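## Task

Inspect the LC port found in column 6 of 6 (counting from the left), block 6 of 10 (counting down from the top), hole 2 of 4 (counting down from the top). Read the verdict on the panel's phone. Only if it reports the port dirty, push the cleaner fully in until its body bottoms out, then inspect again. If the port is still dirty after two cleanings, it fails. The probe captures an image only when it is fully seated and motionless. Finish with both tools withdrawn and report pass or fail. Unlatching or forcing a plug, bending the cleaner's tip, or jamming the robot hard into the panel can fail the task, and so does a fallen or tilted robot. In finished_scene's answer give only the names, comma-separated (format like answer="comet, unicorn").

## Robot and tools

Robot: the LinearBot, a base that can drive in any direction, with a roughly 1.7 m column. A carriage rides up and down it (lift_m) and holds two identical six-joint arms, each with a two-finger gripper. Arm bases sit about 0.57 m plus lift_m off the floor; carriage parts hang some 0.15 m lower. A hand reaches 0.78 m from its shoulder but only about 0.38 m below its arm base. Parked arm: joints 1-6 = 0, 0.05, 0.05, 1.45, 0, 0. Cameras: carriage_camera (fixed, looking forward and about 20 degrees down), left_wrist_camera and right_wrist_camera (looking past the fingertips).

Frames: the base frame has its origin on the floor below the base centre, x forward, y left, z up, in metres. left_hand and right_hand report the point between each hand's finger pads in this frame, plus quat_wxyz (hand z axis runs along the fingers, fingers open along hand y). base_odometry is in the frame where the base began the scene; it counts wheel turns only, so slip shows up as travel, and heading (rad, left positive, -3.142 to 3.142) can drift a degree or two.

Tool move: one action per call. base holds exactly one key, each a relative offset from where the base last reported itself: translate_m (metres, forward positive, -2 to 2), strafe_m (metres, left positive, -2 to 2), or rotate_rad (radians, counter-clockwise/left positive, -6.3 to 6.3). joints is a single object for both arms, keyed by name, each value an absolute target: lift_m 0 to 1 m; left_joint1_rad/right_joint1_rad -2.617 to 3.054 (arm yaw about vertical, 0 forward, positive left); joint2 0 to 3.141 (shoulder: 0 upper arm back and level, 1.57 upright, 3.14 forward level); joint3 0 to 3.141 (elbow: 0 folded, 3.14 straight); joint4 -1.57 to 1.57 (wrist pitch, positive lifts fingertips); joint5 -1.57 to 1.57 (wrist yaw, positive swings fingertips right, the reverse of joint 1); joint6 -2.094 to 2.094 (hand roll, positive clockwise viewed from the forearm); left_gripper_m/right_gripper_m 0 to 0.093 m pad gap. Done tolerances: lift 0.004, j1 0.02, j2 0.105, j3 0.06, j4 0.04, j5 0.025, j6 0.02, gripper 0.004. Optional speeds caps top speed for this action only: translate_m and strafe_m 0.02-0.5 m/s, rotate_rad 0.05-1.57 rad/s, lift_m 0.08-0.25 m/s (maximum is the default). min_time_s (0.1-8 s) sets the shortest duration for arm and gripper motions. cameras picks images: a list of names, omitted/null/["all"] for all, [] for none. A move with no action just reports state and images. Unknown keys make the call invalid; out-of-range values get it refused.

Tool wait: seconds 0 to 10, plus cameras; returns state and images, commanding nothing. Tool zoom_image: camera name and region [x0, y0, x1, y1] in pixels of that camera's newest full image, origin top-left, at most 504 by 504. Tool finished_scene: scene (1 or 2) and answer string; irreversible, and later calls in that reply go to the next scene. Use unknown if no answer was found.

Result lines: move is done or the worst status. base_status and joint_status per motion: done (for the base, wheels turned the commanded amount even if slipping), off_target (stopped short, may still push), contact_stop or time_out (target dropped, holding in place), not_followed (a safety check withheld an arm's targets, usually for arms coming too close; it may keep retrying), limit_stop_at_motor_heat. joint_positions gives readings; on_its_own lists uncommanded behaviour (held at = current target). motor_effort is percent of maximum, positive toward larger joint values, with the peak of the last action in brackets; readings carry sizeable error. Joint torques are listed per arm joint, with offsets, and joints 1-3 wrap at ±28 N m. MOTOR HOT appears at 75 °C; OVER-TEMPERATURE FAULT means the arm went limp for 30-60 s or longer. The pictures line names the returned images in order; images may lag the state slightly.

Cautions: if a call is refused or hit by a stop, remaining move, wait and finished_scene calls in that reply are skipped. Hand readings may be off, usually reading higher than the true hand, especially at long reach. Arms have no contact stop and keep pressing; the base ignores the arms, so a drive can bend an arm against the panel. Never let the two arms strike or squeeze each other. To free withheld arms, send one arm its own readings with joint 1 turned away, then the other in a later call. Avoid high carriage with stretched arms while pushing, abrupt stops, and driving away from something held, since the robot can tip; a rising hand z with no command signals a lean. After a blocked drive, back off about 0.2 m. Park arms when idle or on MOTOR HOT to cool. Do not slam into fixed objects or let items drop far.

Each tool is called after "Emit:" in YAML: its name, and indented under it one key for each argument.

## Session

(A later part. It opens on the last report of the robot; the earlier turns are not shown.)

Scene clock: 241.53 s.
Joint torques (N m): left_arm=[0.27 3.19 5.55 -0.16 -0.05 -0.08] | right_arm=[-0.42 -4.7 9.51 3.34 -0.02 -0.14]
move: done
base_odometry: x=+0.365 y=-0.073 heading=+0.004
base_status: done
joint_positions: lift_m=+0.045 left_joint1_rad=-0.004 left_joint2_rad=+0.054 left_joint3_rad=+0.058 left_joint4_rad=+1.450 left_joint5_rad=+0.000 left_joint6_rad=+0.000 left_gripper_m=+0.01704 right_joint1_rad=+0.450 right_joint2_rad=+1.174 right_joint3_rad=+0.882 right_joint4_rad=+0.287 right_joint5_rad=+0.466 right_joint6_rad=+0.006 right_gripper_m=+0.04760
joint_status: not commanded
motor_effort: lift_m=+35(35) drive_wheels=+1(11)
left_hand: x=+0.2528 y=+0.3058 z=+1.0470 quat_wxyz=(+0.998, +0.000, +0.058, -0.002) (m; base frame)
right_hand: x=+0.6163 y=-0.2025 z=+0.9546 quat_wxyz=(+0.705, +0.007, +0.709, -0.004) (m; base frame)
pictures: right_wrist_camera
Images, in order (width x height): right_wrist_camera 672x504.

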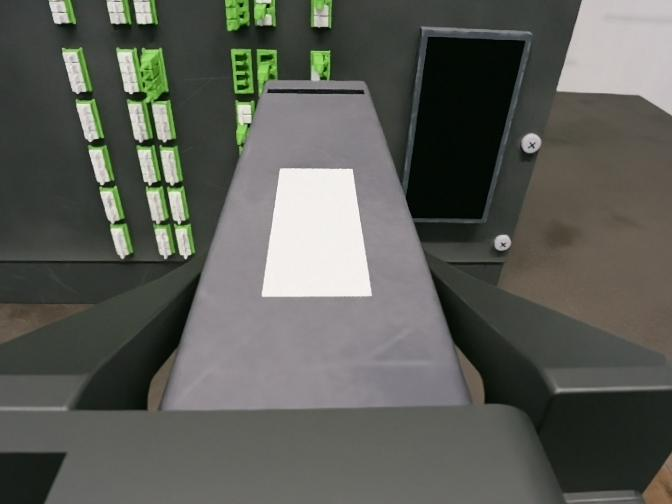

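Emit:
move:
  base: {"translate_m": -0.008}
  speeds: {"translate_m": 0.02}
  cameras: ["right_wrist_camera"]

Emit:
zoom_image:
  camera: "right_wrist_camera"
  region: [290, 35, 340, 85]

Scene clock: 253.13 s.
Joint torques (N m): left_arm=[0.27 3.07 5.59 -0.17 -0.05 -0.08] | right_arm=[-0.4 -4.66 9.58 3.34 -0.05 -0.17]
move: done
base_odometry: x=+0.357 y=-0.073 heading=+0.004
base_status: done
joint_positions: lift_m=+0.045 left_joint1_rad=-0.004 left_joint2_rad=+0.054 left_joint3_rad=+0.058 left_joint4_rad=+1.450 left_joint5_rad=+0.000 left_joint6_rad=+0.000 left_gripper_m=+0.01704 right_joint1_rad=+0.450 right_joint2_rad=+1.174 right_joint3_rad=+0.882 right_joint4_rad=+0.287 right_joint5_rad=+0.465 right_joint6_rad=+0.006 right_gripper_m=+0.04760
joint_status: not commanded
motor_effort: lift_m=+35(35) drive_wheels=-3(11)
left_hand: x=+0.2528 y=+0.3058 z=+1.0470 quat_wxyz=(+0.998, +0.000, +0.058, -0.002) (m; base frame)
right_hand: x=+0.6163 y=-0.2024 z=+0.9546 quat_wxyz=(+0.705, +0.006, +0.709, -0.004) (m; base frame)
pictures: right_wrist_camera
Images, in order (width x height): right_wrist_camera 672x504.

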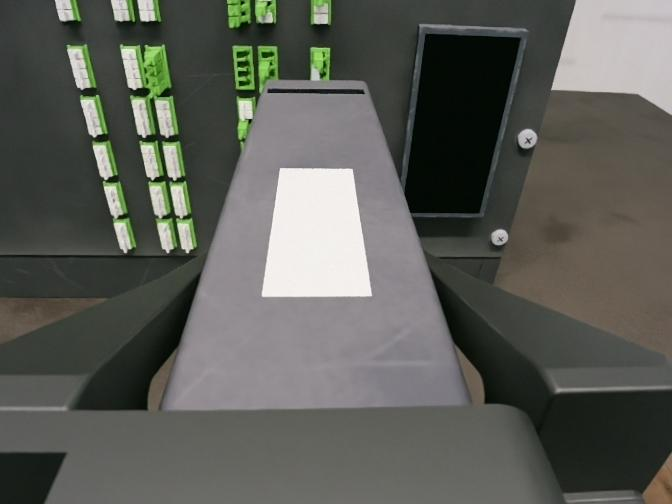

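Scaled by 10.080.

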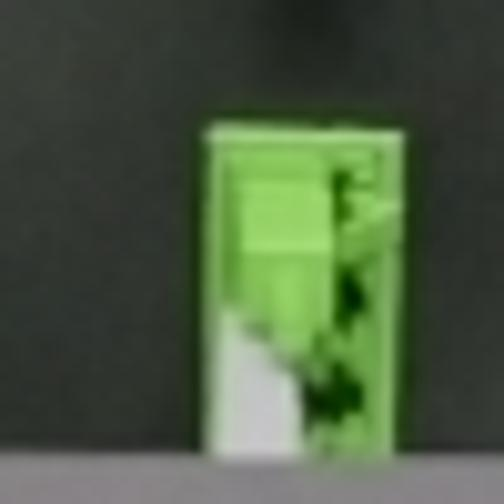

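Emit:
move:
  base: {"strafe_m": -0.0016}
  cameras: ["right_wrist_camera"]

Emit:
zoom_image:
  camera: "right_wrist_camera"
  region: [290, 35, 340, 85]

Scene clock: 256.07 s.
Joint torques (N m): left_arm=[0.14 3.25 5.67 -0.16 -0.05 -0.08] | right_arm=[-0.2 -4.68 9.62 3.35 -0.03 -0.18]
move: done
base_odometry: x=+0.357 y=-0.074 heading=+0.004
base_status: done
joint_positions: lift_m=+0.045 left_joint1_rad=-0.004 left_joint2_rad=+0.054 left_joint3_rad=+0.058 left_joint4_rad=+1.450 left_joint5_rad=+0.000 left_joint6_rad=+0.000 left_gripper_m=+0.01704 right_joint1_rad=+0.449 right_joint2_rad=+1.174 right_joint3_rad=+0.882 right_joint4_rad=+0.287 right_joint5_rad=+0.465 right_joint6_rad=+0.005 right_gripper_m=+0.04760
joint_status: not commanded
motor_effort: lift_m=+35(35) drive_wheels=-4(6)
left_hand: x=+0.2528 y=+0.3058 z=+1.0470 quat_wxyz=(+0.998, +0.000, +0.058, -0.002) (m; base frame)
right_hand: x=+0.6164 y=-0.2029 z=+0.9546 quat_wxyz=(+0.705, +0.007, +0.709, -0.005) (m; base frame)
pictures: right_wrist_camera
Images, in order (width x height): right_wrist_camera 672x504.

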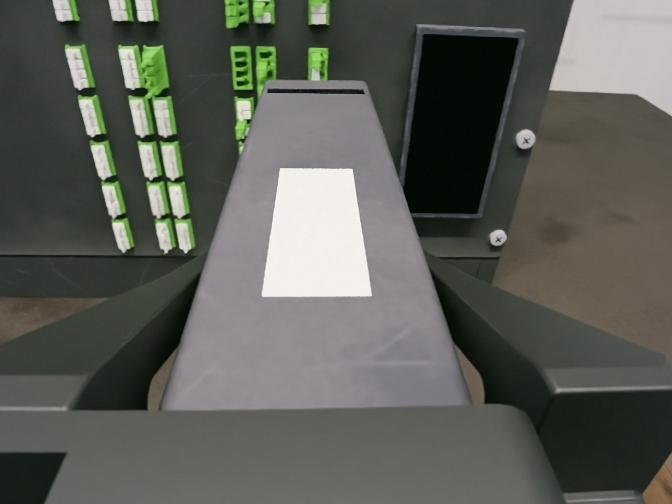

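Scaled by 10.080.

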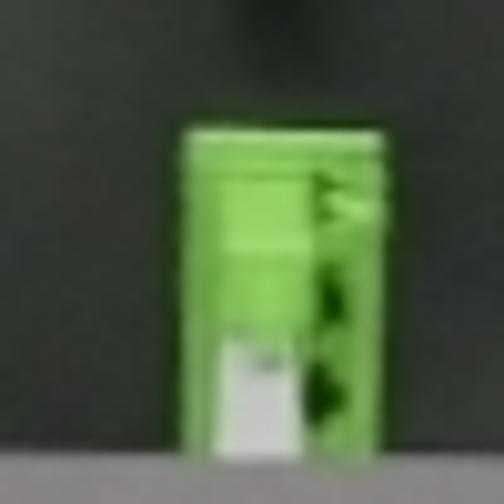

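Emit:
move:
  base: {"translate_m": 0.008}
  speeds: {"translate_m": 0.02}
  cameras: ["carriage_camera", "right_wrist_camera"]

Emit:
zoom_image:
  camera: "right_wrist_camera"
  region: [290, 35, 340, 85]

Emit:
zoom_image:
  camera: "carriage_camera"
  region: [390, 175, 430, 215]

Scene clock: 261.17 s.
Joint torques (N m): left_arm=[0.23 3.18 5.53 -0.17 -0.05 -0.08] | right_arm=[-0.29 -4.55 9.51 3.37 0 -0.16]
move: done
base_odometry: x=+0.365 y=-0.074 heading=+0.005
base_status: done
joint_positions: lift_m=+0.045 left_joint1_rad=-0.004 left_joint2_rad=+0.054 left_joint3_rad=+0.058 left_joint4_rad=+1.450 left_joint5_rad=+0.000 left_joint6_rad=+0.000 left_gripper_m=+0.01704 right_joint1_rad=+0.449 right_joint2_rad=+1.174 right_joint3_rad=+0.882 right_joint4_rad=+0.287 right_joint5_rad=+0.465 right_joint6_rad=+0.005 right_gripper_m=+0.04760
joint_status: not commanded
motor_effort: lift_m=+35(35) drive_wheels=-6(10)
left_hand: x=+0.2527 y=+0.3058 z=+1.0470 quat_wxyz=(+0.998, +0.000, +0.058, -0.002) (m; base frame)
right_hand: x=+0.6164 y=-0.2029 z=+0.9546 quat_wxyz=(+0.705, +0.007, +0.709, -0.005) (m; base frame)
pictures: carriage_camera, right_wrist_camera
Images, in order (width x height): carriage_camera 672x504, right_wrist_camera 672x504.

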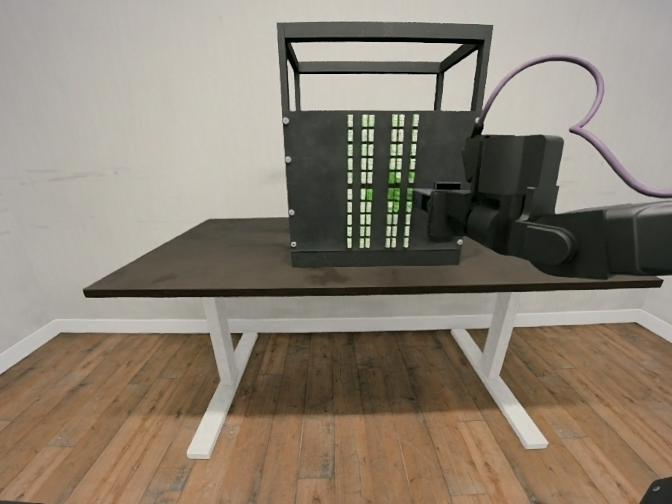

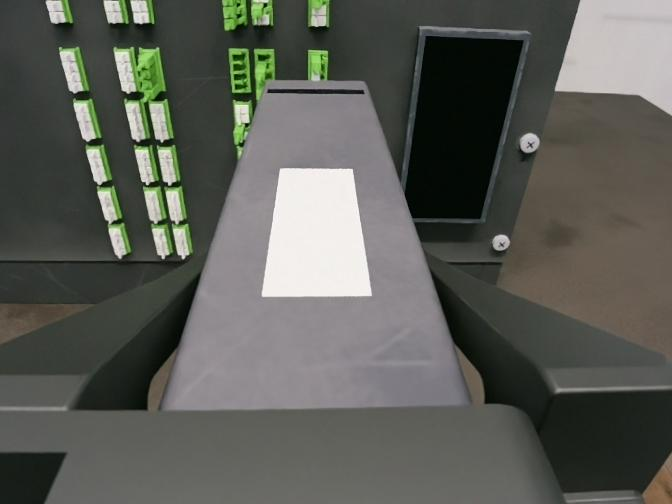

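Scaled by 10.080.

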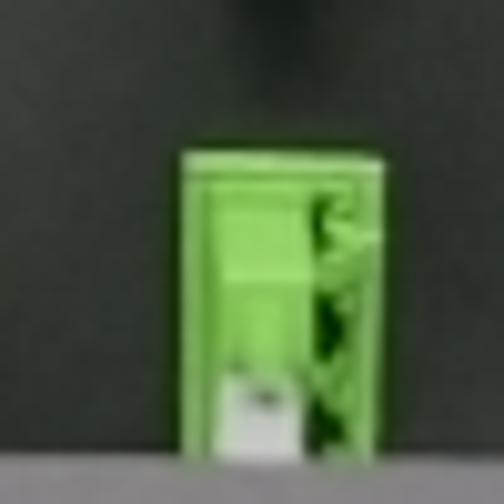

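Scaled by 12.600.

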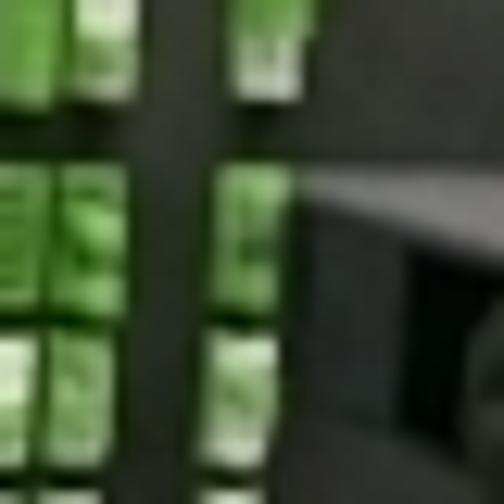

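Emit:
move:
  base: {"translate_m": 0.004}
  speeds: {"translate_m": 0.02}
  cameras: ["right_wrist_camera"]

Emit:
zoom_image:
  camera: "right_wrist_camera"
  region: [290, 35, 340, 85]

Scene clock: 265.13 s.
Joint torques (N m): left_arm=[0.23 3.15 5.7 -0.16 -0.05 -0.09] | right_arm=[-0.35 -4.51 9.61 3.39 -0.03 -0.14]
move: done
base_odometry: x=+0.369 y=-0.074 heading=+0.005
base_status: done
joint_positions: lift_m=+0.045 left_joint1_rad=-0.004 left_joint2_rad=+0.054 left_joint3_rad=+0.058 left_joint4_rad=+1.450 left_joint5_rad=+0.000 left_joint6_rad=+0.000 left_gripper_m=+0.01704 right_joint1_rad=+0.449 right_joint2_rad=+1.174 right_joint3_rad=+0.882 right_joint4_rad=+0.285 right_joint5_rad=+0.467 right_joint6_rad=+0.005 right_gripper_m=+0.04760
joint_status: not commanded
motor_effort: lift_m=+35(35) drive_wheels=+3(13)
left_hand: x=+0.2527 y=+0.3058 z=+1.0470 quat_wxyz=(+0.998, +0.000, +0.058, -0.002) (m; base frame)
right_hand: x=+0.6162 y=-0.2031 z=+0.9543 quat_wxyz=(+0.705, +0.007, +0.709, -0.005) (m; base frame)
pictures: right_wrist_camera
Images, in order (width x height): right_wrist_camera 672x504.

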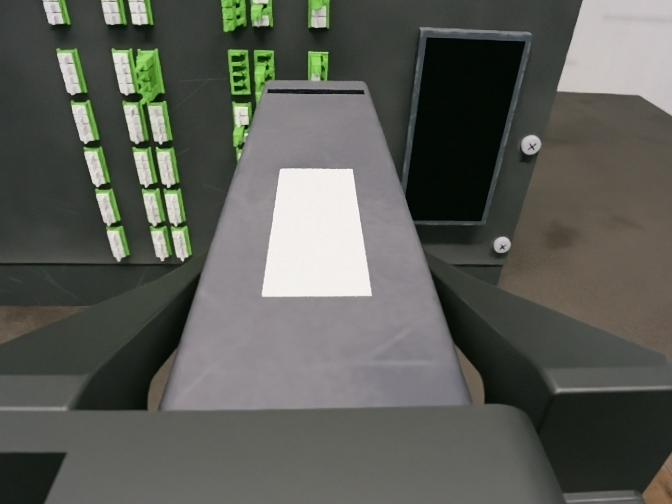

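Scaled by 10.080.

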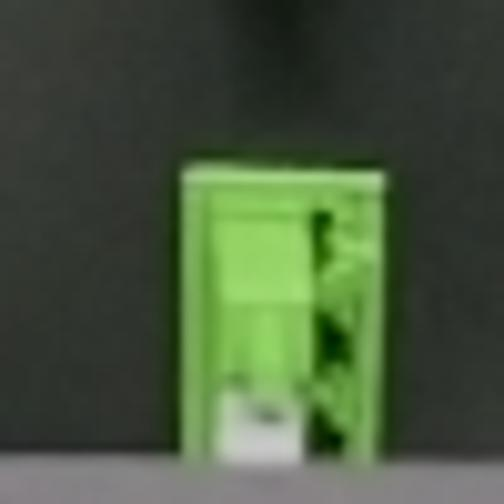

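Emit:
move:
  base: {"translate_m": 0.003}
  speeds: {"translate_m": 0.02}
  cameras: ["right_wrist_camera"]

Emit:
zoom_image:
  camera: "right_wrist_camera"
  region: [290, 35, 340, 85]

Scene clock: 269.43 s.
Joint torques (N m): left_arm=[0.35 3.29 5.61 -0.2 -0.05 -0.08] | right_arm=[-0.75 -3.58 9.55 3.59 -0.08 -0.15]
move: done
base_odometry: x=+0.371 y=-0.074 heading=+0.006
base_status: done
joint_positions: lift_m=+0.045 left_joint1_rad=-0.004 left_joint2_rad=+0.054 left_joint3_rad=+0.058 left_joint4_rad=+1.450 left_joint5_rad=+0.000 left_joint6_rad=+0.000 left_gripper_m=+0.01704 right_joint1_rad=+0.453 right_joint2_rad=+1.162 right_joint3_rad=+0.882 right_joint4_rad=+0.271 right_joint5_rad=+0.471 right_joint6_rad=+0.005 right_gripper_m=+0.04760
joint_status: not commanded
motor_effort: lift_m=+35(35) drive_wheels=+3(14)
left_hand: x=+0.2527 y=+0.3058 z=+1.0470 quat_wxyz=(+0.998, +0.000, +0.058, -0.002) (m; base frame)
right_hand: x=+0.6134 y=-0.2034 z=+0.9553 quat_wxyz=(+0.704, +0.007, +0.710, -0.006) (m; base frame)
pictures: right_wrist_camera
Images, in order (width x height): right_wrist_camera 672x504.

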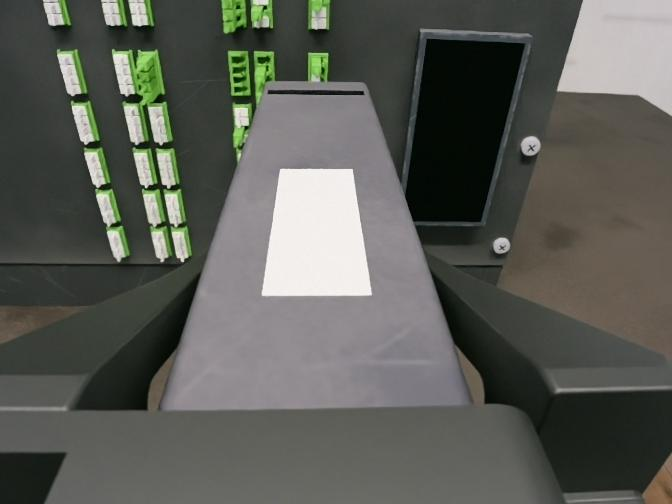

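Scaled by 10.080.

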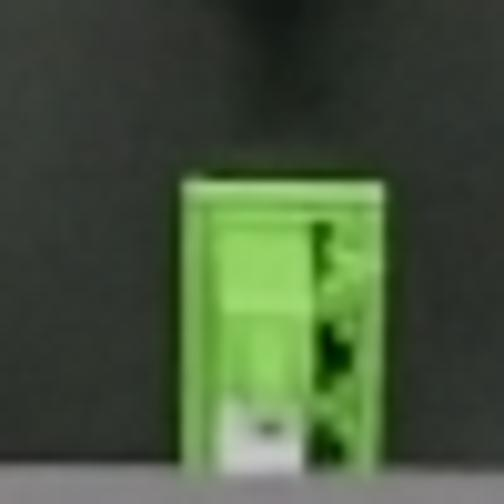

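Emit:
move:
  base: {"translate_m": -0.004}
  speeds: {"translate_m": 0.02}
  cameras: ["carriage_camera", "right_wrist_camera"]

Emit:
zoom_image:
  camera: "right_wrist_camera"
  region: [290, 35, 340, 85]

Emit:
zoom_image:
  camera: "carriage_camera"
  region: [390, 175, 430, 215]

Scene clock: 281.57 s.
Joint torques (N m): left_arm=[0.23 3.02 5.46 -0.23 -0.05 -0.08] | right_arm=[-0.38 -4.78 9.62 3.35 -0.05 -0.16]
move: done
base_odometry: x=+0.367 y=-0.074 heading=+0.006
base_status: done
joint_positions: lift_m=+0.045 left_joint1_rad=-0.004 left_joint2_rad=+0.054 left_joint3_rad=+0.058 left_joint4_rad=+1.450 left_joint5_rad=+0.000 left_joint6_rad=+0.000 left_gripper_m=+0.01704 right_joint1_rad=+0.451 right_joint2_rad=+1.175 right_joint3_rad=+0.882 right_joint4_rad=+0.287 right_joint5_rad=+0.467 right_joint6_rad=+0.005 right_gripper_m=+0.04760
joint_status: not commanded
motor_effort: lift_m=+35(35) drive_wheels=-3(11)
left_hand: x=+0.2527 y=+0.3058 z=+1.0470 quat_wxyz=(+0.998, +0.000, +0.058, -0.002) (m; base frame)
right_hand: x=+0.6164 y=-0.2024 z=+0.9542 quat_wxyz=(+0.705, +0.007, +0.709, -0.005) (m; base frame)
pictures: carriage_camera, right_wrist_camera
Images, in order (width x height): carriage_camera 672x504, right_wrist_camera 672x504.

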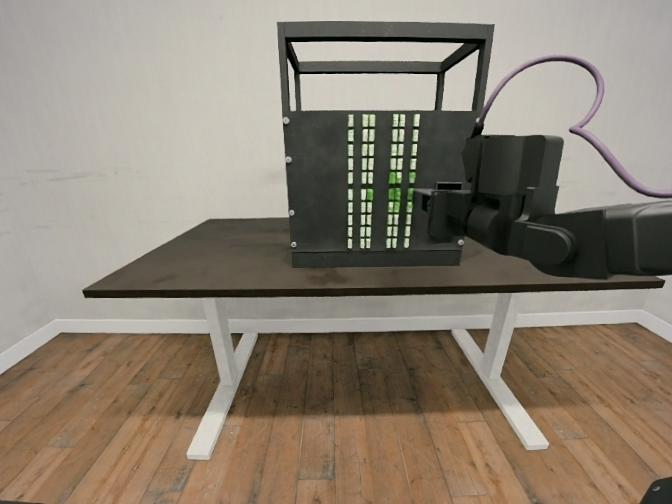

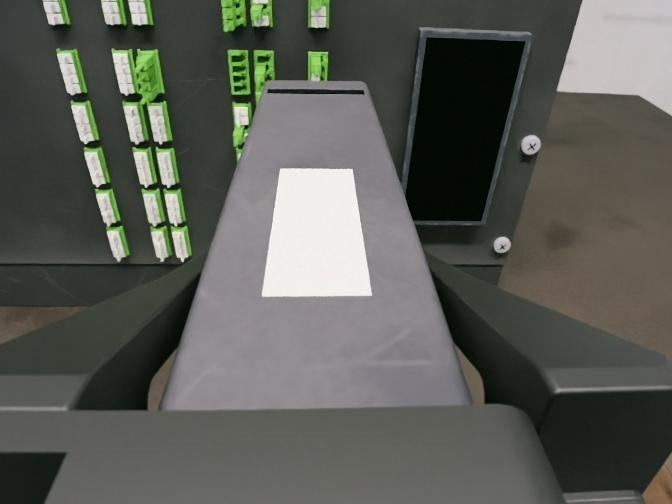

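Scaled by 10.080.

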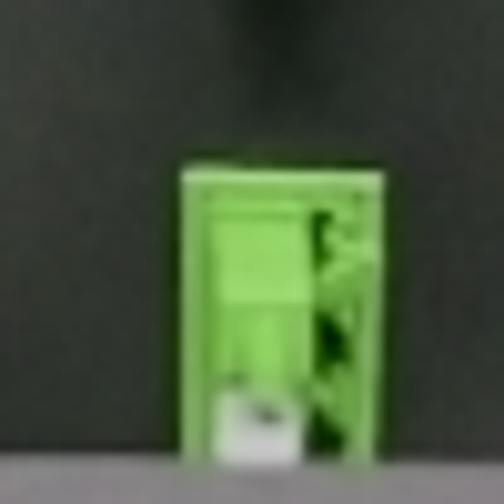

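Scaled by 12.600.

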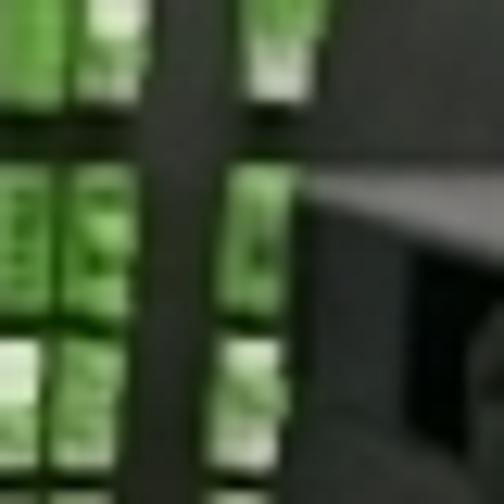

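Emit:
move:
  base: {"strafe_m": 0.0015}
  cameras: ["right_wrist_camera"]

Emit:
zoom_image:
  camera: "right_wrist_camera"
  region: [290, 35, 340, 85]

Scene clock: 290.80 s.
Joint torques (N m): left_arm=[0.34 3.04 5.45 -0.16 -0.04 -0.08] | right_arm=[-0.46 -4.79 9.58 3.35 -0.04 -0.15]
move: done
base_odometry: x=+0.367 y=-0.072 heading=+0.006
base_status: done
joint_positions: lift_m=+0.045 left_joint1_rad=-0.004 left_joint2_rad=+0.054 left_joint3_rad=+0.058 left_joint4_rad=+1.450 left_joint5_rad=+0.000 left_joint6_rad=+0.000 left_gripper_m=+0.01704 right_joint1_rad=+0.451 right_joint2_rad=+1.175 right_joint3_rad=+0.882 right_joint4_rad=+0.287 right_joint5_rad=+0.469 right_joint6_rad=+0.005 right_gripper_m=+0.04760
joint_status: not commanded
motor_effort: lift_m=+35(35) drive_wheels=-3(4)
left_hand: x=+0.2527 y=+0.3059 z=+1.0470 quat_wxyz=(+0.998, +0.000, +0.058, -0.002) (m; base frame)
right_hand: x=+0.6164 y=-0.2026 z=+0.9542 quat_wxyz=(+0.705, +0.007, +0.709, -0.005) (m; base frame)
pictures: right_wrist_camera
Images, in order (width x height): right_wrist_camera 672x504.

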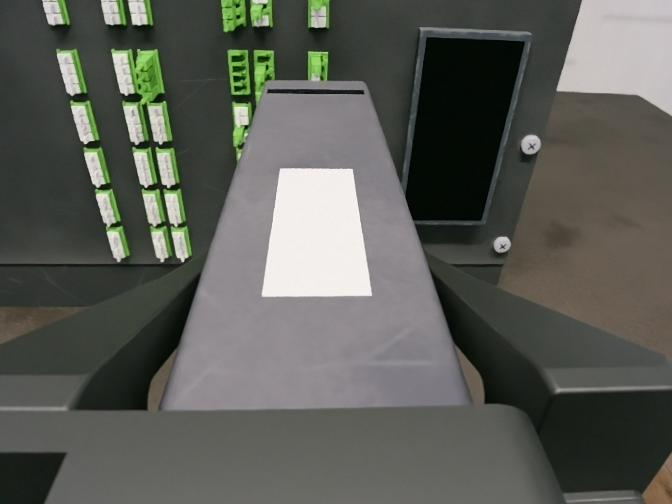

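Scaled by 10.080.

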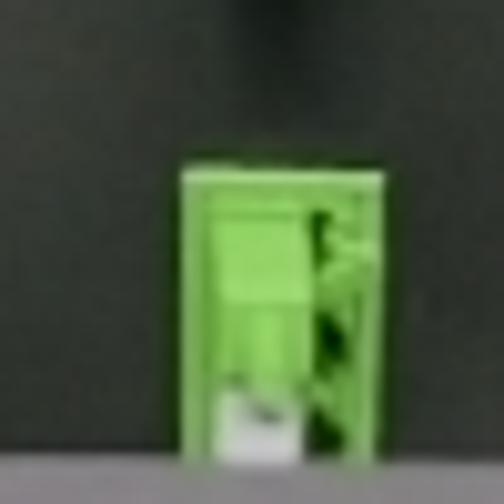

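Emit:
move:
  base: {"strafe_m": -0.002}
  cameras: []

Emit:
move:
  base: {"translate_m": 0.006}
  speeds: {"translate_m": 0.02}
  cameras: ["carriage_camera", "right_wrist_camera"]

Emit:
zoom_image:
  camera: "right_wrist_camera"
  region: [290, 35, 340, 85]

Scene clock: 294.37 s.
Joint torques (N m): left_arm=[0.2 2.99 5.57 -0.16 0.02 -0.08] | right_arm=[-0.47 -4.77 9.54 3.38 -0.05 -0.18]
move: done
base_odometry: x=+0.367 y=-0.074 heading=+0.006
base_status: done
joint_positions: lift_m=+0.045 left_joint1_rad=-0.003 left_joint2_rad=+0.054 left_joint3_rad=+0.058 left_joint4_rad=+1.450 left_joint5_rad=+0.000 left_joint6_rad=+0.000 left_gripper_m=+0.01704 right_joint1_rad=+0.451 right_joint2_rad=+1.175 right_joint3_rad=+0.882 right_joint4_rad=+0.287 right_joint5_rad=+0.465 right_joint6_rad=+0.005 right_gripper_m=+0.04760
joint_status: not commanded
motor_effort: lift_m=+35(35) drive_wheels=-4(6)
left_hand: x=+0.2527 y=+0.3059 z=+1.0470 quat_wxyz=(+0.998, +0.000, +0.058, -0.001) (m; base frame)
right_hand: x=+0.6164 y=-0.2020 z=+0.9542 quat_wxyz=(+0.705, +0.006, +0.709, -0.004) (m; base frame)
pictures: none
No camera images: "cameras" was empty.

Scene clock: 295.13 s.
Joint torques (N m): left_arm=[0.2 3.08 5.56 -0.14 -0.04 -0.08] | right_arm=[-1.07 -2.82 9.65 3.67 -0.14 -0.16]
move: done
base_odometry: x=+0.373 y=-0.074 heading=+0.006
base_status: done
joint_positions: lift_m=+0.045 left_joint1_rad=-0.003 left_joint2_rad=+0.054 left_joint3_rad=+0.058 left_joint4_rad=+1.450 left_joint5_rad=+0.000 left_joint6_rad=+0.000 left_gripper_m=+0.01704 right_joint1_rad=+0.456 right_joint2_rad=+1.156 right_joint3_rad=+0.882 right_joint4_rad=+0.263 right_joint5_rad=+0.475 right_joint6_rad=+0.005 right_gripper_m=+0.04760
joint_status: not commanded
motor_effort: lift_m=+35(35) drive_wheels=+6(11)
left_hand: x=+0.2527 y=+0.3060 z=+1.0470 quat_wxyz=(+0.998, +0.000, +0.058, -0.001) (m; base frame)
right_hand: x=+0.6117 y=-0.2036 z=+0.9560 quat_wxyz=(+0.704, +0.007, +0.711, -0.006) (m; base frame)
pictures: carriage_camera, right_wrist_camera
Images, in order (width x height): carriage_camera 672x504, right_wrist_camera 672x504.

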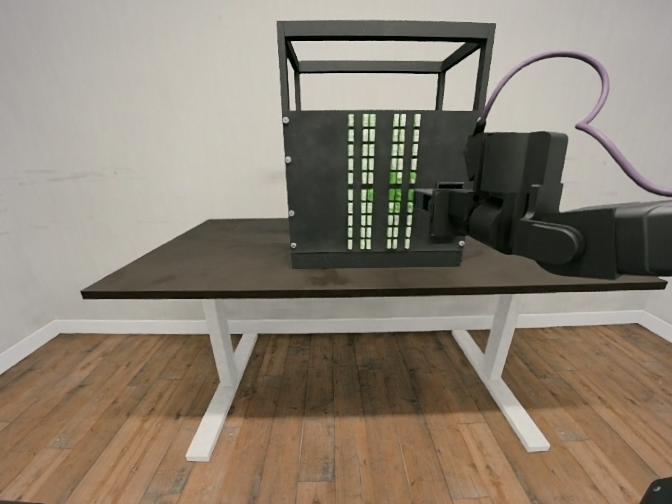

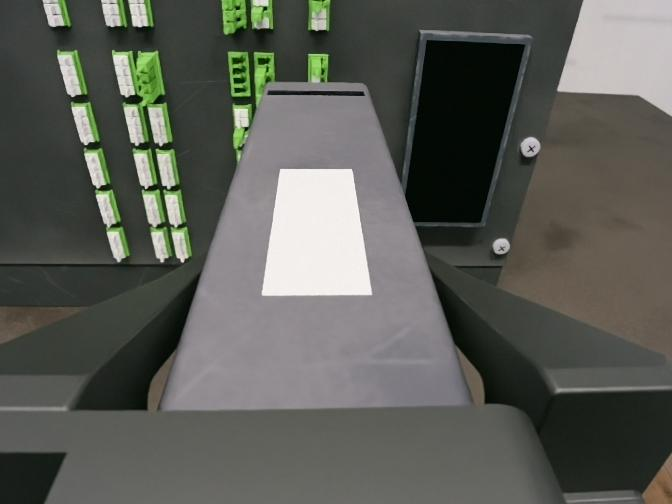

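Scaled by 10.080.

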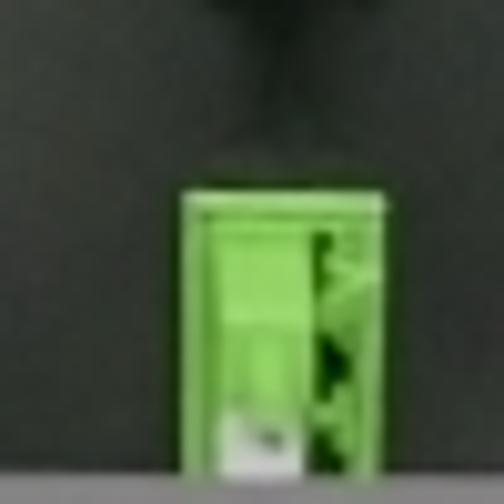

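Emit:
wait:
  seconds: 2
  cameras: ["right_wrist_camera"]

Emit:
zoom_image:
  camera: "right_wrist_camera"
  region: [390, 20, 560, 240]

Scene clock: 299.90 s.
Joint torques (N m): left_arm=[0.16 3.21 5.55 -0.16 -0.04 -0.08] | right_arm=[-0.92 -2.92 9.61 3.65 -0.13 -0.15]
base_odometry: x=+0.373 y=-0.074 heading=+0.006
base_status: done
joint_positions: lift_m=+0.045 left_joint1_rad=-0.003 left_joint2_rad=+0.054 left_joint3_rad=+0.058 left_joint4_rad=+1.450 left_joint5_rad=+0.000 left_joint6_rad=+0.000 left_gripper_m=+0.01704 right_joint1_rad=+0.456 right_joint2_rad=+1.156 right_joint3_rad=+0.882 right_joint4_rad=+0.263 right_joint5_rad=+0.475 right_joint6_rad=+0.005 right_gripper_m=+0.04760
joint_status: not commanded
motor_effort: lift_m=+35(35) drive_wheels=+4(11)
left_hand: x=+0.2527 y=+0.3060 z=+1.0470 quat_wxyz=(+0.998, +0.000, +0.058, -0.001) (m; base frame)
right_hand: x=+0.6117 y=-0.2036 z=+0.9560 quat_wxyz=(+0.704, +0.007, +0.711, -0.006) (m; base frame)
wait: 2.00 s; at rest from the start
pictures: right_wrist_camera
Images, in order (width x height): right_wrist_camera 672x504.

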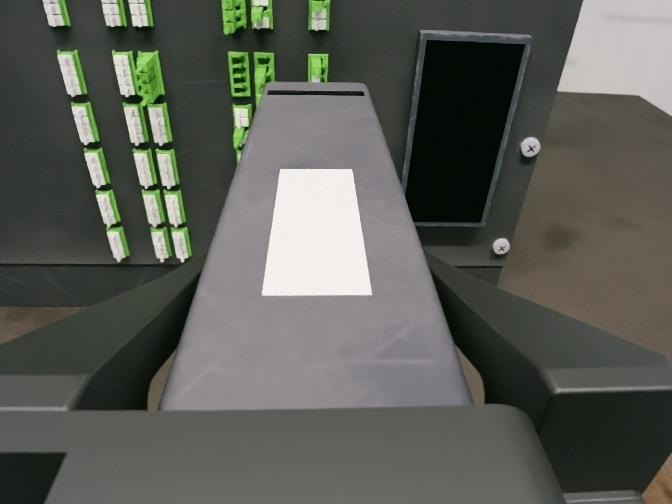

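Scaled by 2.291.

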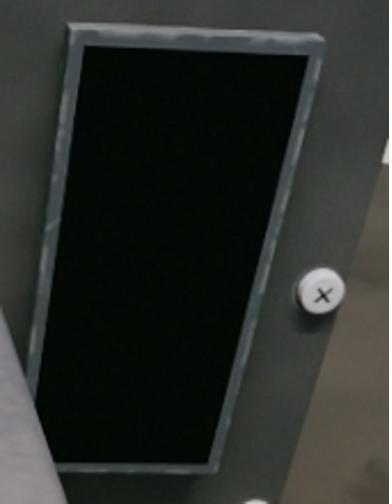

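Emit:
move:
  base: {"translate_m": -0.006}
  speeds: {"translate_m": 0.02}
  cameras: []

Emit:
move:
  joints: {"lift_m": 0.047}
  cameras: ["right_wrist_camera"]

Emit:
zoom_image:
  camera: "right_wrist_camera"
  region: [290, 35, 340, 85]

Scene clock: 314.43 s.
Joint torques (N m): left_arm=[0.17 3.3 5.59 -0.18 -0.04 -0.08] | right_arm=[-0.5 -4.78 9.66 3.31 -0.05 -0.16]
move: done
base_odometry: x=+0.367 y=-0.074 heading=+0.006
base_status: done
joint_positions: lift_m=+0.045 left_joint1_rad=-0.003 left_joint2_rad=+0.054 left_joint3_rad=+0.058 left_joint4_rad=+1.450 left_joint5_rad=+0.000 left_joint6_rad=+0.000 left_gripper_m=+0.01704 right_joint1_rad=+0.451 right_joint2_rad=+1.176 right_joint3_rad=+0.882 right_joint4_rad=+0.289 right_joint5_rad=+0.468 right_joint6_rad=+0.005 right_gripper_m=+0.04760
joint_status: not commanded
motor_effort: lift_m=+35(35) drive_wheels=-1(10)
left_hand: x=+0.2527 y=+0.3060 z=+1.0470 quat_wxyz=(+0.998, +0.000, +0.058, -0.001) (m; base frame)
right_hand: x=+0.6166 y=-0.2025 z=+0.9543 quat_wxyz=(+0.705, +0.007, +0.709, -0.005) (m; base frame)
pictures: none
No camera images: "cameras" was empty.

Scene clock: 314.83 s.
Joint torques (N m): left_arm=[0.17 3.21 5.56 -0.16 -0.03 -0.09] | right_arm=[-0.46 -4.71 9.59 3.37 -0.04 -0.15]
move: done
base_odometry: x=+0.367 y=-0.074 heading=+0.006
base_status: not commanded
joint_positions: lift_m=+0.047 left_joint1_rad=-0.003 left_joint2_rad=+0.054 left_joint3_rad=+0.058 left_joint4_rad=+1.450 left_joint5_rad=+0.000 left_joint6_rad=+0.000 left_gripper_m=+0.01704 right_joint1_rad=+0.451 right_joint2_rad=+1.176 right_joint3_rad=+0.882 right_joint4_rad=+0.286 right_joint5_rad=+0.468 right_joint6_rad=+0.005 right_gripper_m=+0.04760
joint_status: all done
motor_effort: lift_m=+36(41) drive_wheels=-1(3)
left_hand: x=+0.2527 y=+0.3060 z=+1.0494 quat_wxyz=(+0.998, +0.000, +0.058, -0.001) (m; base frame)
right_hand: x=+0.6166 y=-0.2025 z=+0.9560 quat_wxyz=(+0.704, +0.007, +0.710, -0.005) (m; base frame)
pictures: right_wrist_camera
Images, in order (width x height): right_wrist_camera 672x504.

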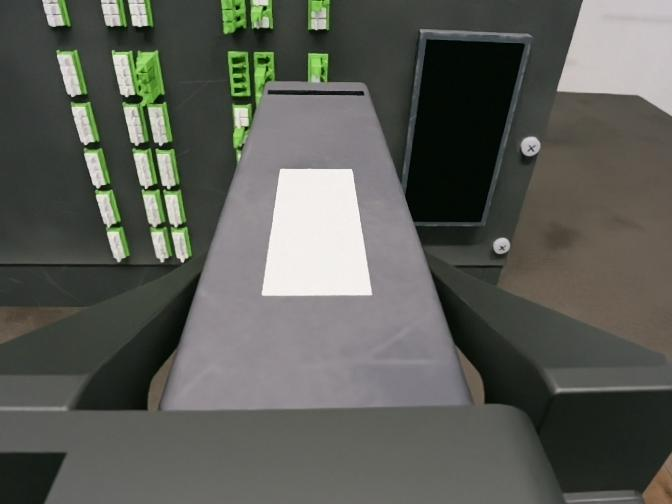

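Scaled by 10.080.

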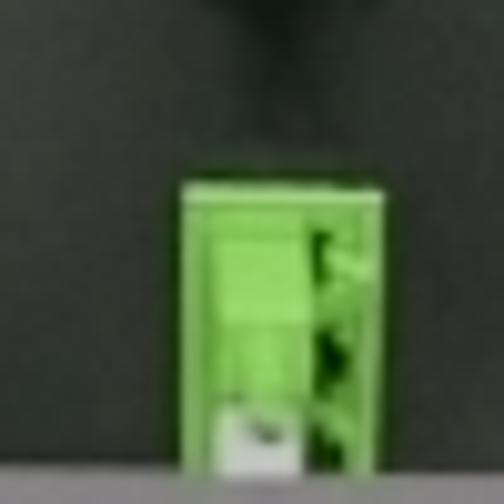

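Emit:
move:
  base: {"translate_m": -0.012}
  joints: {"lift_m": 0.0425}
  speeds: {"translate_m": 0.03}
  cameras: ["carriage_camera", "right_wrist_camera"]

Emit:
zoom_image:
  camera: "right_wrist_camera"
  region: [290, 35, 340, 85]

Emit:
zoom_image:
  camera: "carriage_camera"
  region: [390, 175, 430, 215]

Scene clock: 363.77 s.
Joint torques (N m): left_arm=[0.18 3.18 5.78 -0.15 -0.04 -0.08] | right_arm=[-0.46 -4.89 9.54 3.29 -0.06 -0.16]
move: done
base_odometry: x=+0.355 y=-0.074 heading=+0.006
base_status: done
joint_positions: lift_m=+0.042 left_joint1_rad=-0.003 left_joint2_rad=+0.054 left_joint3_rad=+0.056 left_joint4_rad=+1.451 left_joint5_rad=+0.000 left_joint6_rad=+0.000 left_gripper_m=+0.01704 right_joint1_rad=+0.450 right_joint2_rad=+1.177 right_joint3_rad=+0.882 right_joint4_rad=+0.293 right_joint5_rad=+0.468 right_joint6_rad=+0.005 right_gripper_m=+0.04760
joint_status: all done
motor_effort: lift_m=+36(40) drive_wheels=-3(12)
left_hand: x=+0.2529 y=+0.3060 z=+1.0445 quat_wxyz=(+0.998, +0.000, +0.059, -0.001) (m; base frame)
right_hand: x=+0.6169 y=-0.2025 z=+0.9526 quat_wxyz=(+0.706, +0.008, +0.708, -0.005) (m; base frame)
pictures: carriage_camera, right_wrist_camera
Images, in order (width x height): carriage_camera 672x504, right_wrist_camera 672x504.

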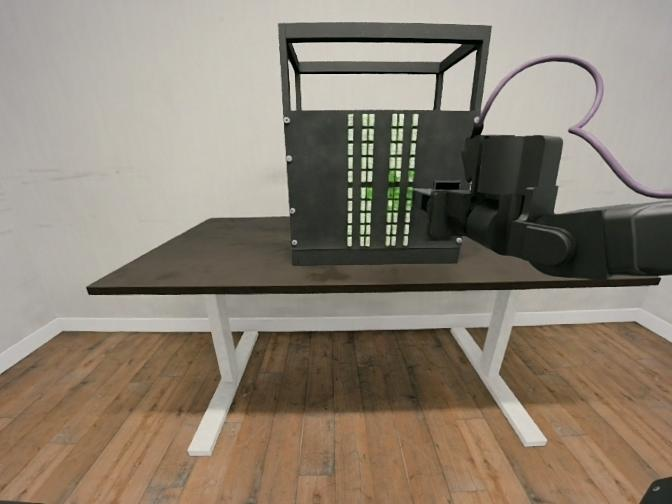

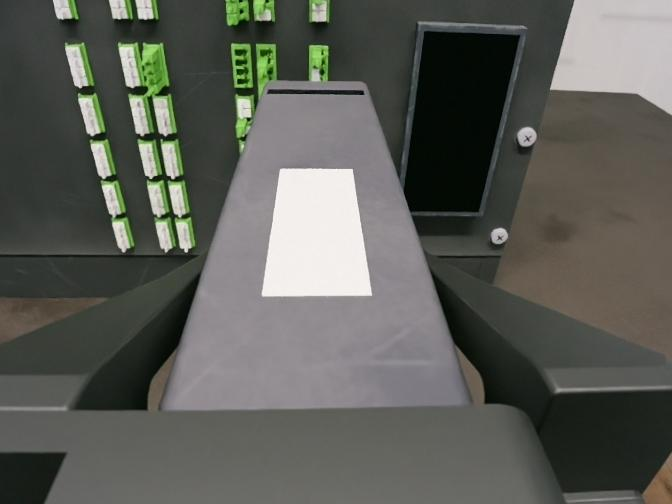

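Scaled by 10.080.

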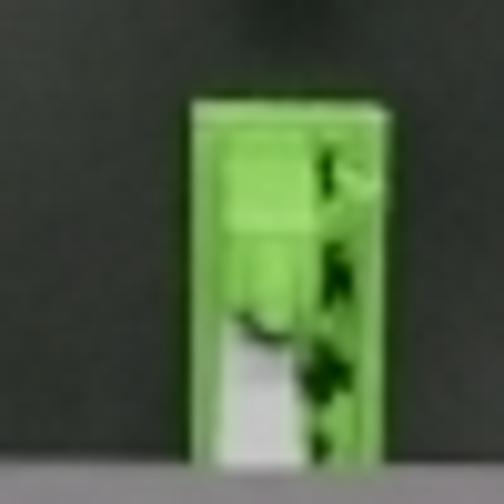

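Scaled by 12.600.

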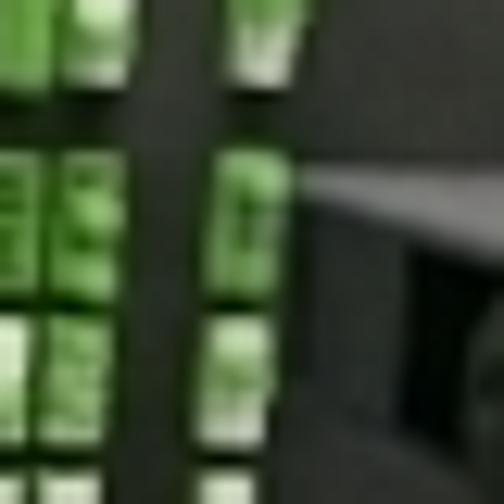

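Emit:
move:
  base: {"translate_m": 0.009}
  speeds: {"translate_m": 0.02}
  cameras: ["right_wrist_camera"]

Emit:
zoom_image:
  camera: "right_wrist_camera"
  region: [290, 35, 340, 85]

Scene clock: 369.63 s.
Joint torques (N m): left_arm=[0.18 3.32 5.7 -0.25 -0.04 -0.08] | right_arm=[-0.49 -4.53 9.58 3.37 -0.07 -0.17]
move: done
base_odometry: x=+0.364 y=-0.074 heading=+0.006
base_status: done
joint_positions: lift_m=+0.042 left_joint1_rad=-0.003 left_joint2_rad=+0.054 left_joint3_rad=+0.056 left_joint4_rad=+1.451 left_joint5_rad=+0.000 left_joint6_rad=+0.000 left_gripper_m=+0.01704 right_joint1_rad=+0.451 right_joint2_rad=+1.174 right_joint3_rad=+0.882 right_joint4_rad=+0.287 right_joint5_rad=+0.470 right_joint6_rad=+0.005 right_gripper_m=+0.04760
joint_status: not commanded
motor_effort: lift_m=+36(36) drive_wheels=+3(8)
left_hand: x=+0.2529 y=+0.3060 z=+1.0445 quat_wxyz=(+0.998, +0.000, +0.059, -0.001) (m; base frame)
right_hand: x=+0.6162 y=-0.2030 z=+0.9526 quat_wxyz=(+0.706, +0.008, +0.709, -0.006) (m; base frame)
pictures: right_wrist_camera
Images, in order (width x height): right_wrist_camera 672x504.

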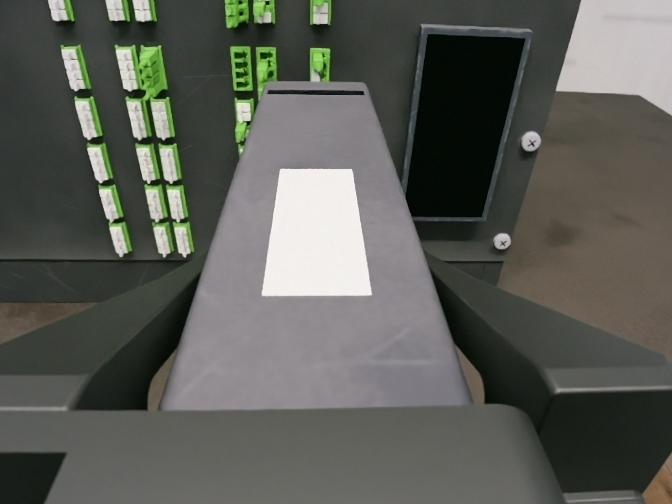

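Scaled by 10.080.

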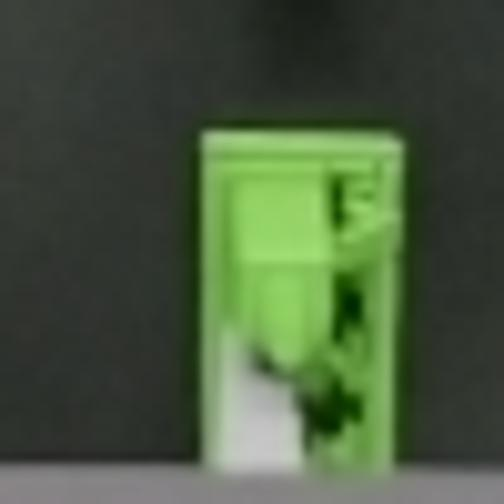

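Emit:
move:
  base: {"translate_m": -0.12}
  joints: {"right_joint5_rad": -1.1}
  speeds: {"translate_m": 0.2}
  min_time_s: 2.5
  cameras: ["carriage_camera"]

Emit:
zoom_image:
  camera: "carriage_camera"
  region: [180, 190, 280, 265]

Emit:
zoom_image:
  camera: "carriage_camera"
  region: [260, 190, 360, 265]

Scene clock: 385.97 s.
Joint torques (N m): left_arm=[0.17 3.18 5.67 -0.17 -0.04 -0.08] | right_arm=[-0.43 -4.34 9.26 2.84 -0.21 -0.16]
move: done
base_odometry: x=+0.244 y=-0.074 heading=+0.007
base_status: done
joint_positions: lift_m=+0.042 left_joint1_rad=-0.003 left_joint2_rad=+0.054 left_joint3_rad=+0.056 left_joint4_rad=+1.451 left_joint5_rad=+0.000 left_joint6_rad=+0.000 left_gripper_m=+0.01704 right_joint1_rad=+0.451 right_joint2_rad=+1.174 right_joint3_rad=+0.882 right_joint4_rad=+0.300 right_joint5_rad=-1.085 right_joint6_rad=+0.005 right_gripper_m=+0.04760
joint_status: all done
motor_effort: lift_m=+36(36) drive_wheels=+5(14)
left_hand: x=+0.2529 y=+0.3060 z=+1.0445 quat_wxyz=(+0.998, +0.000, +0.059, -0.001) (m; base frame)
right_hand: x=+0.4483 y=-0.0258 z=+0.9549 quat_wxyz=(+0.510, -0.491, +0.507, +0.491) (m; base frame)
pictures: carriage_camera
Images, in order (width x height): carriage_camera 672x504.

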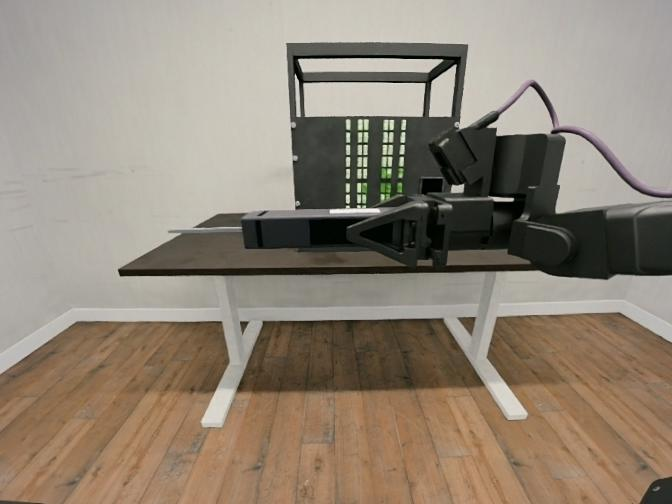

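Scaled by 5.040.

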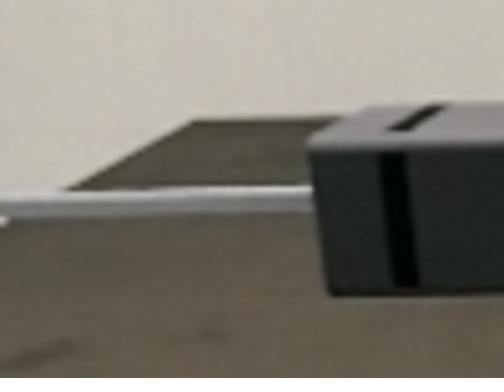

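Scaled by 5.040.

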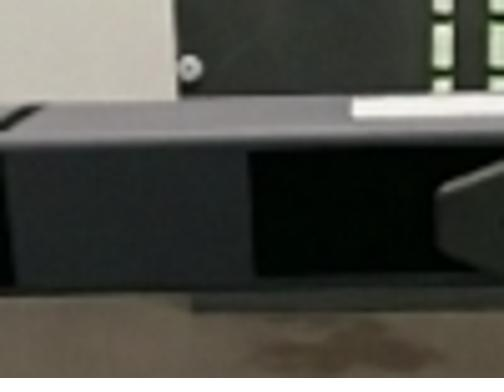

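Emit:
zoom_image:
  camera: "carriage_camera"
  region: [155, 215, 205, 245]

Emit:
zoom_image:
  camera: "carriage_camera"
  region: [200, 205, 260, 255]

Scaled by 10.080.

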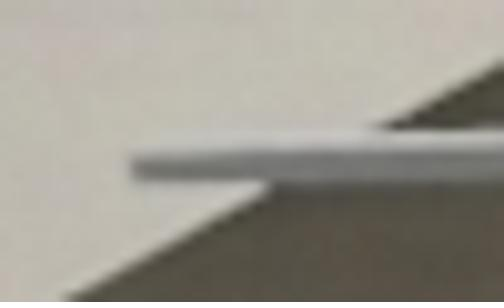

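Scaled by 8.400.

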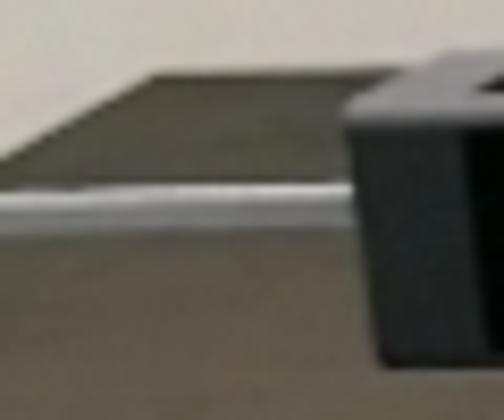

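Emit:
move:
  joints: {"right_joint4_rad": 0.4}
  cameras: ["carriage_camera"]

Emit:
zoom_image:
  camera: "carriage_camera"
  region: [160, 205, 210, 255]

Emit:
zoom_image:
  camera: "carriage_camera"
  region: [205, 205, 255, 255]

Scene clock: 397.70 s.
Joint torques (N m): left_arm=[0.18 3.21 5.7 -0.17 -0.04 -0.08] | right_arm=[-0.44 -4.3 9.2 2.81 -0.17 -0.15]
move: off_target
base_odometry: x=+0.244 y=-0.074 heading=+0.007
base_status: not commanded
joint_positions: lift_m=+0.042 left_joint1_rad=-0.003 left_joint2_rad=+0.054 left_joint3_rad=+0.056 left_joint4_rad=+1.451 left_joint5_rad=+0.000 left_joint6_rad=+0.000 left_gripper_m=+0.01704 right_joint1_rad=+0.451 right_joint2_rad=+1.174 right_joint3_rad=+0.882 right_joint4_rad=+0.349 right_joint5_rad=-1.088 right_joint6_rad=+0.005 right_gripper_m=+0.04760
joint_status: right_joint4_rad off_target (ended at +0.349, target +0.400)
motor_effort: lift_m=+36(36) drive_wheels=+8(8)
left_hand: x=+0.2529 y=+0.3060 z=+1.0445 quat_wxyz=(+0.998, +0.000, +0.059, -0.001) (m; base frame)
right_hand: x=+0.4476 y=-0.0259 z=+0.9625 quat_wxyz=(+0.526, -0.497, +0.490, +0.487) (m; base frame)
pictures: carriage_camera
Images, in order (width x height): carriage_camera 672x504.

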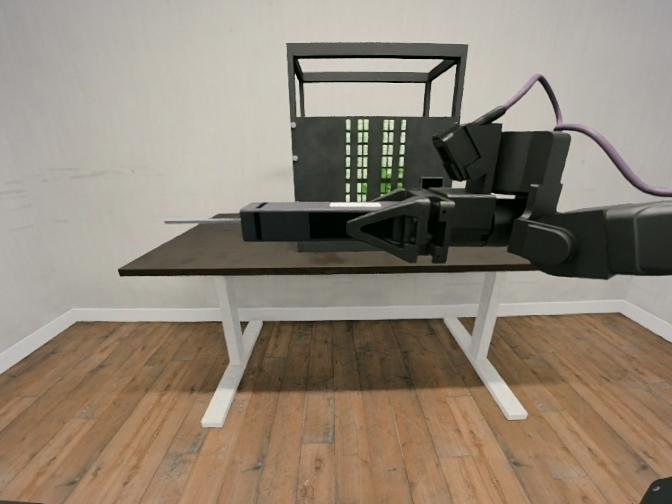

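Scaled by 10.080.

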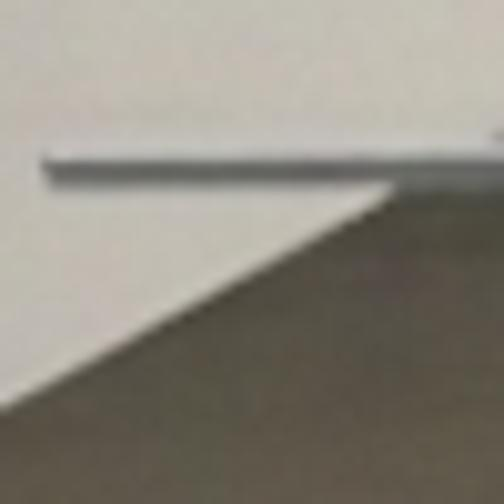

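Scaled by 10.080.

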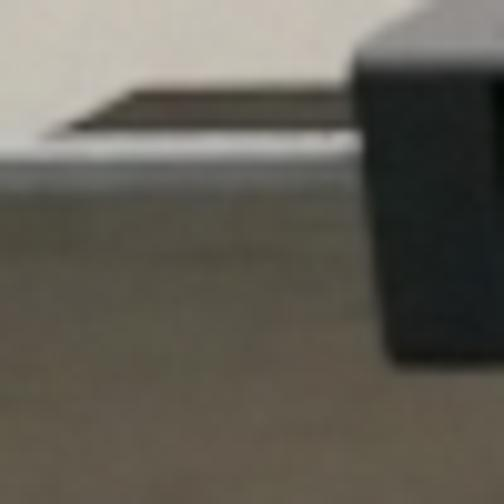

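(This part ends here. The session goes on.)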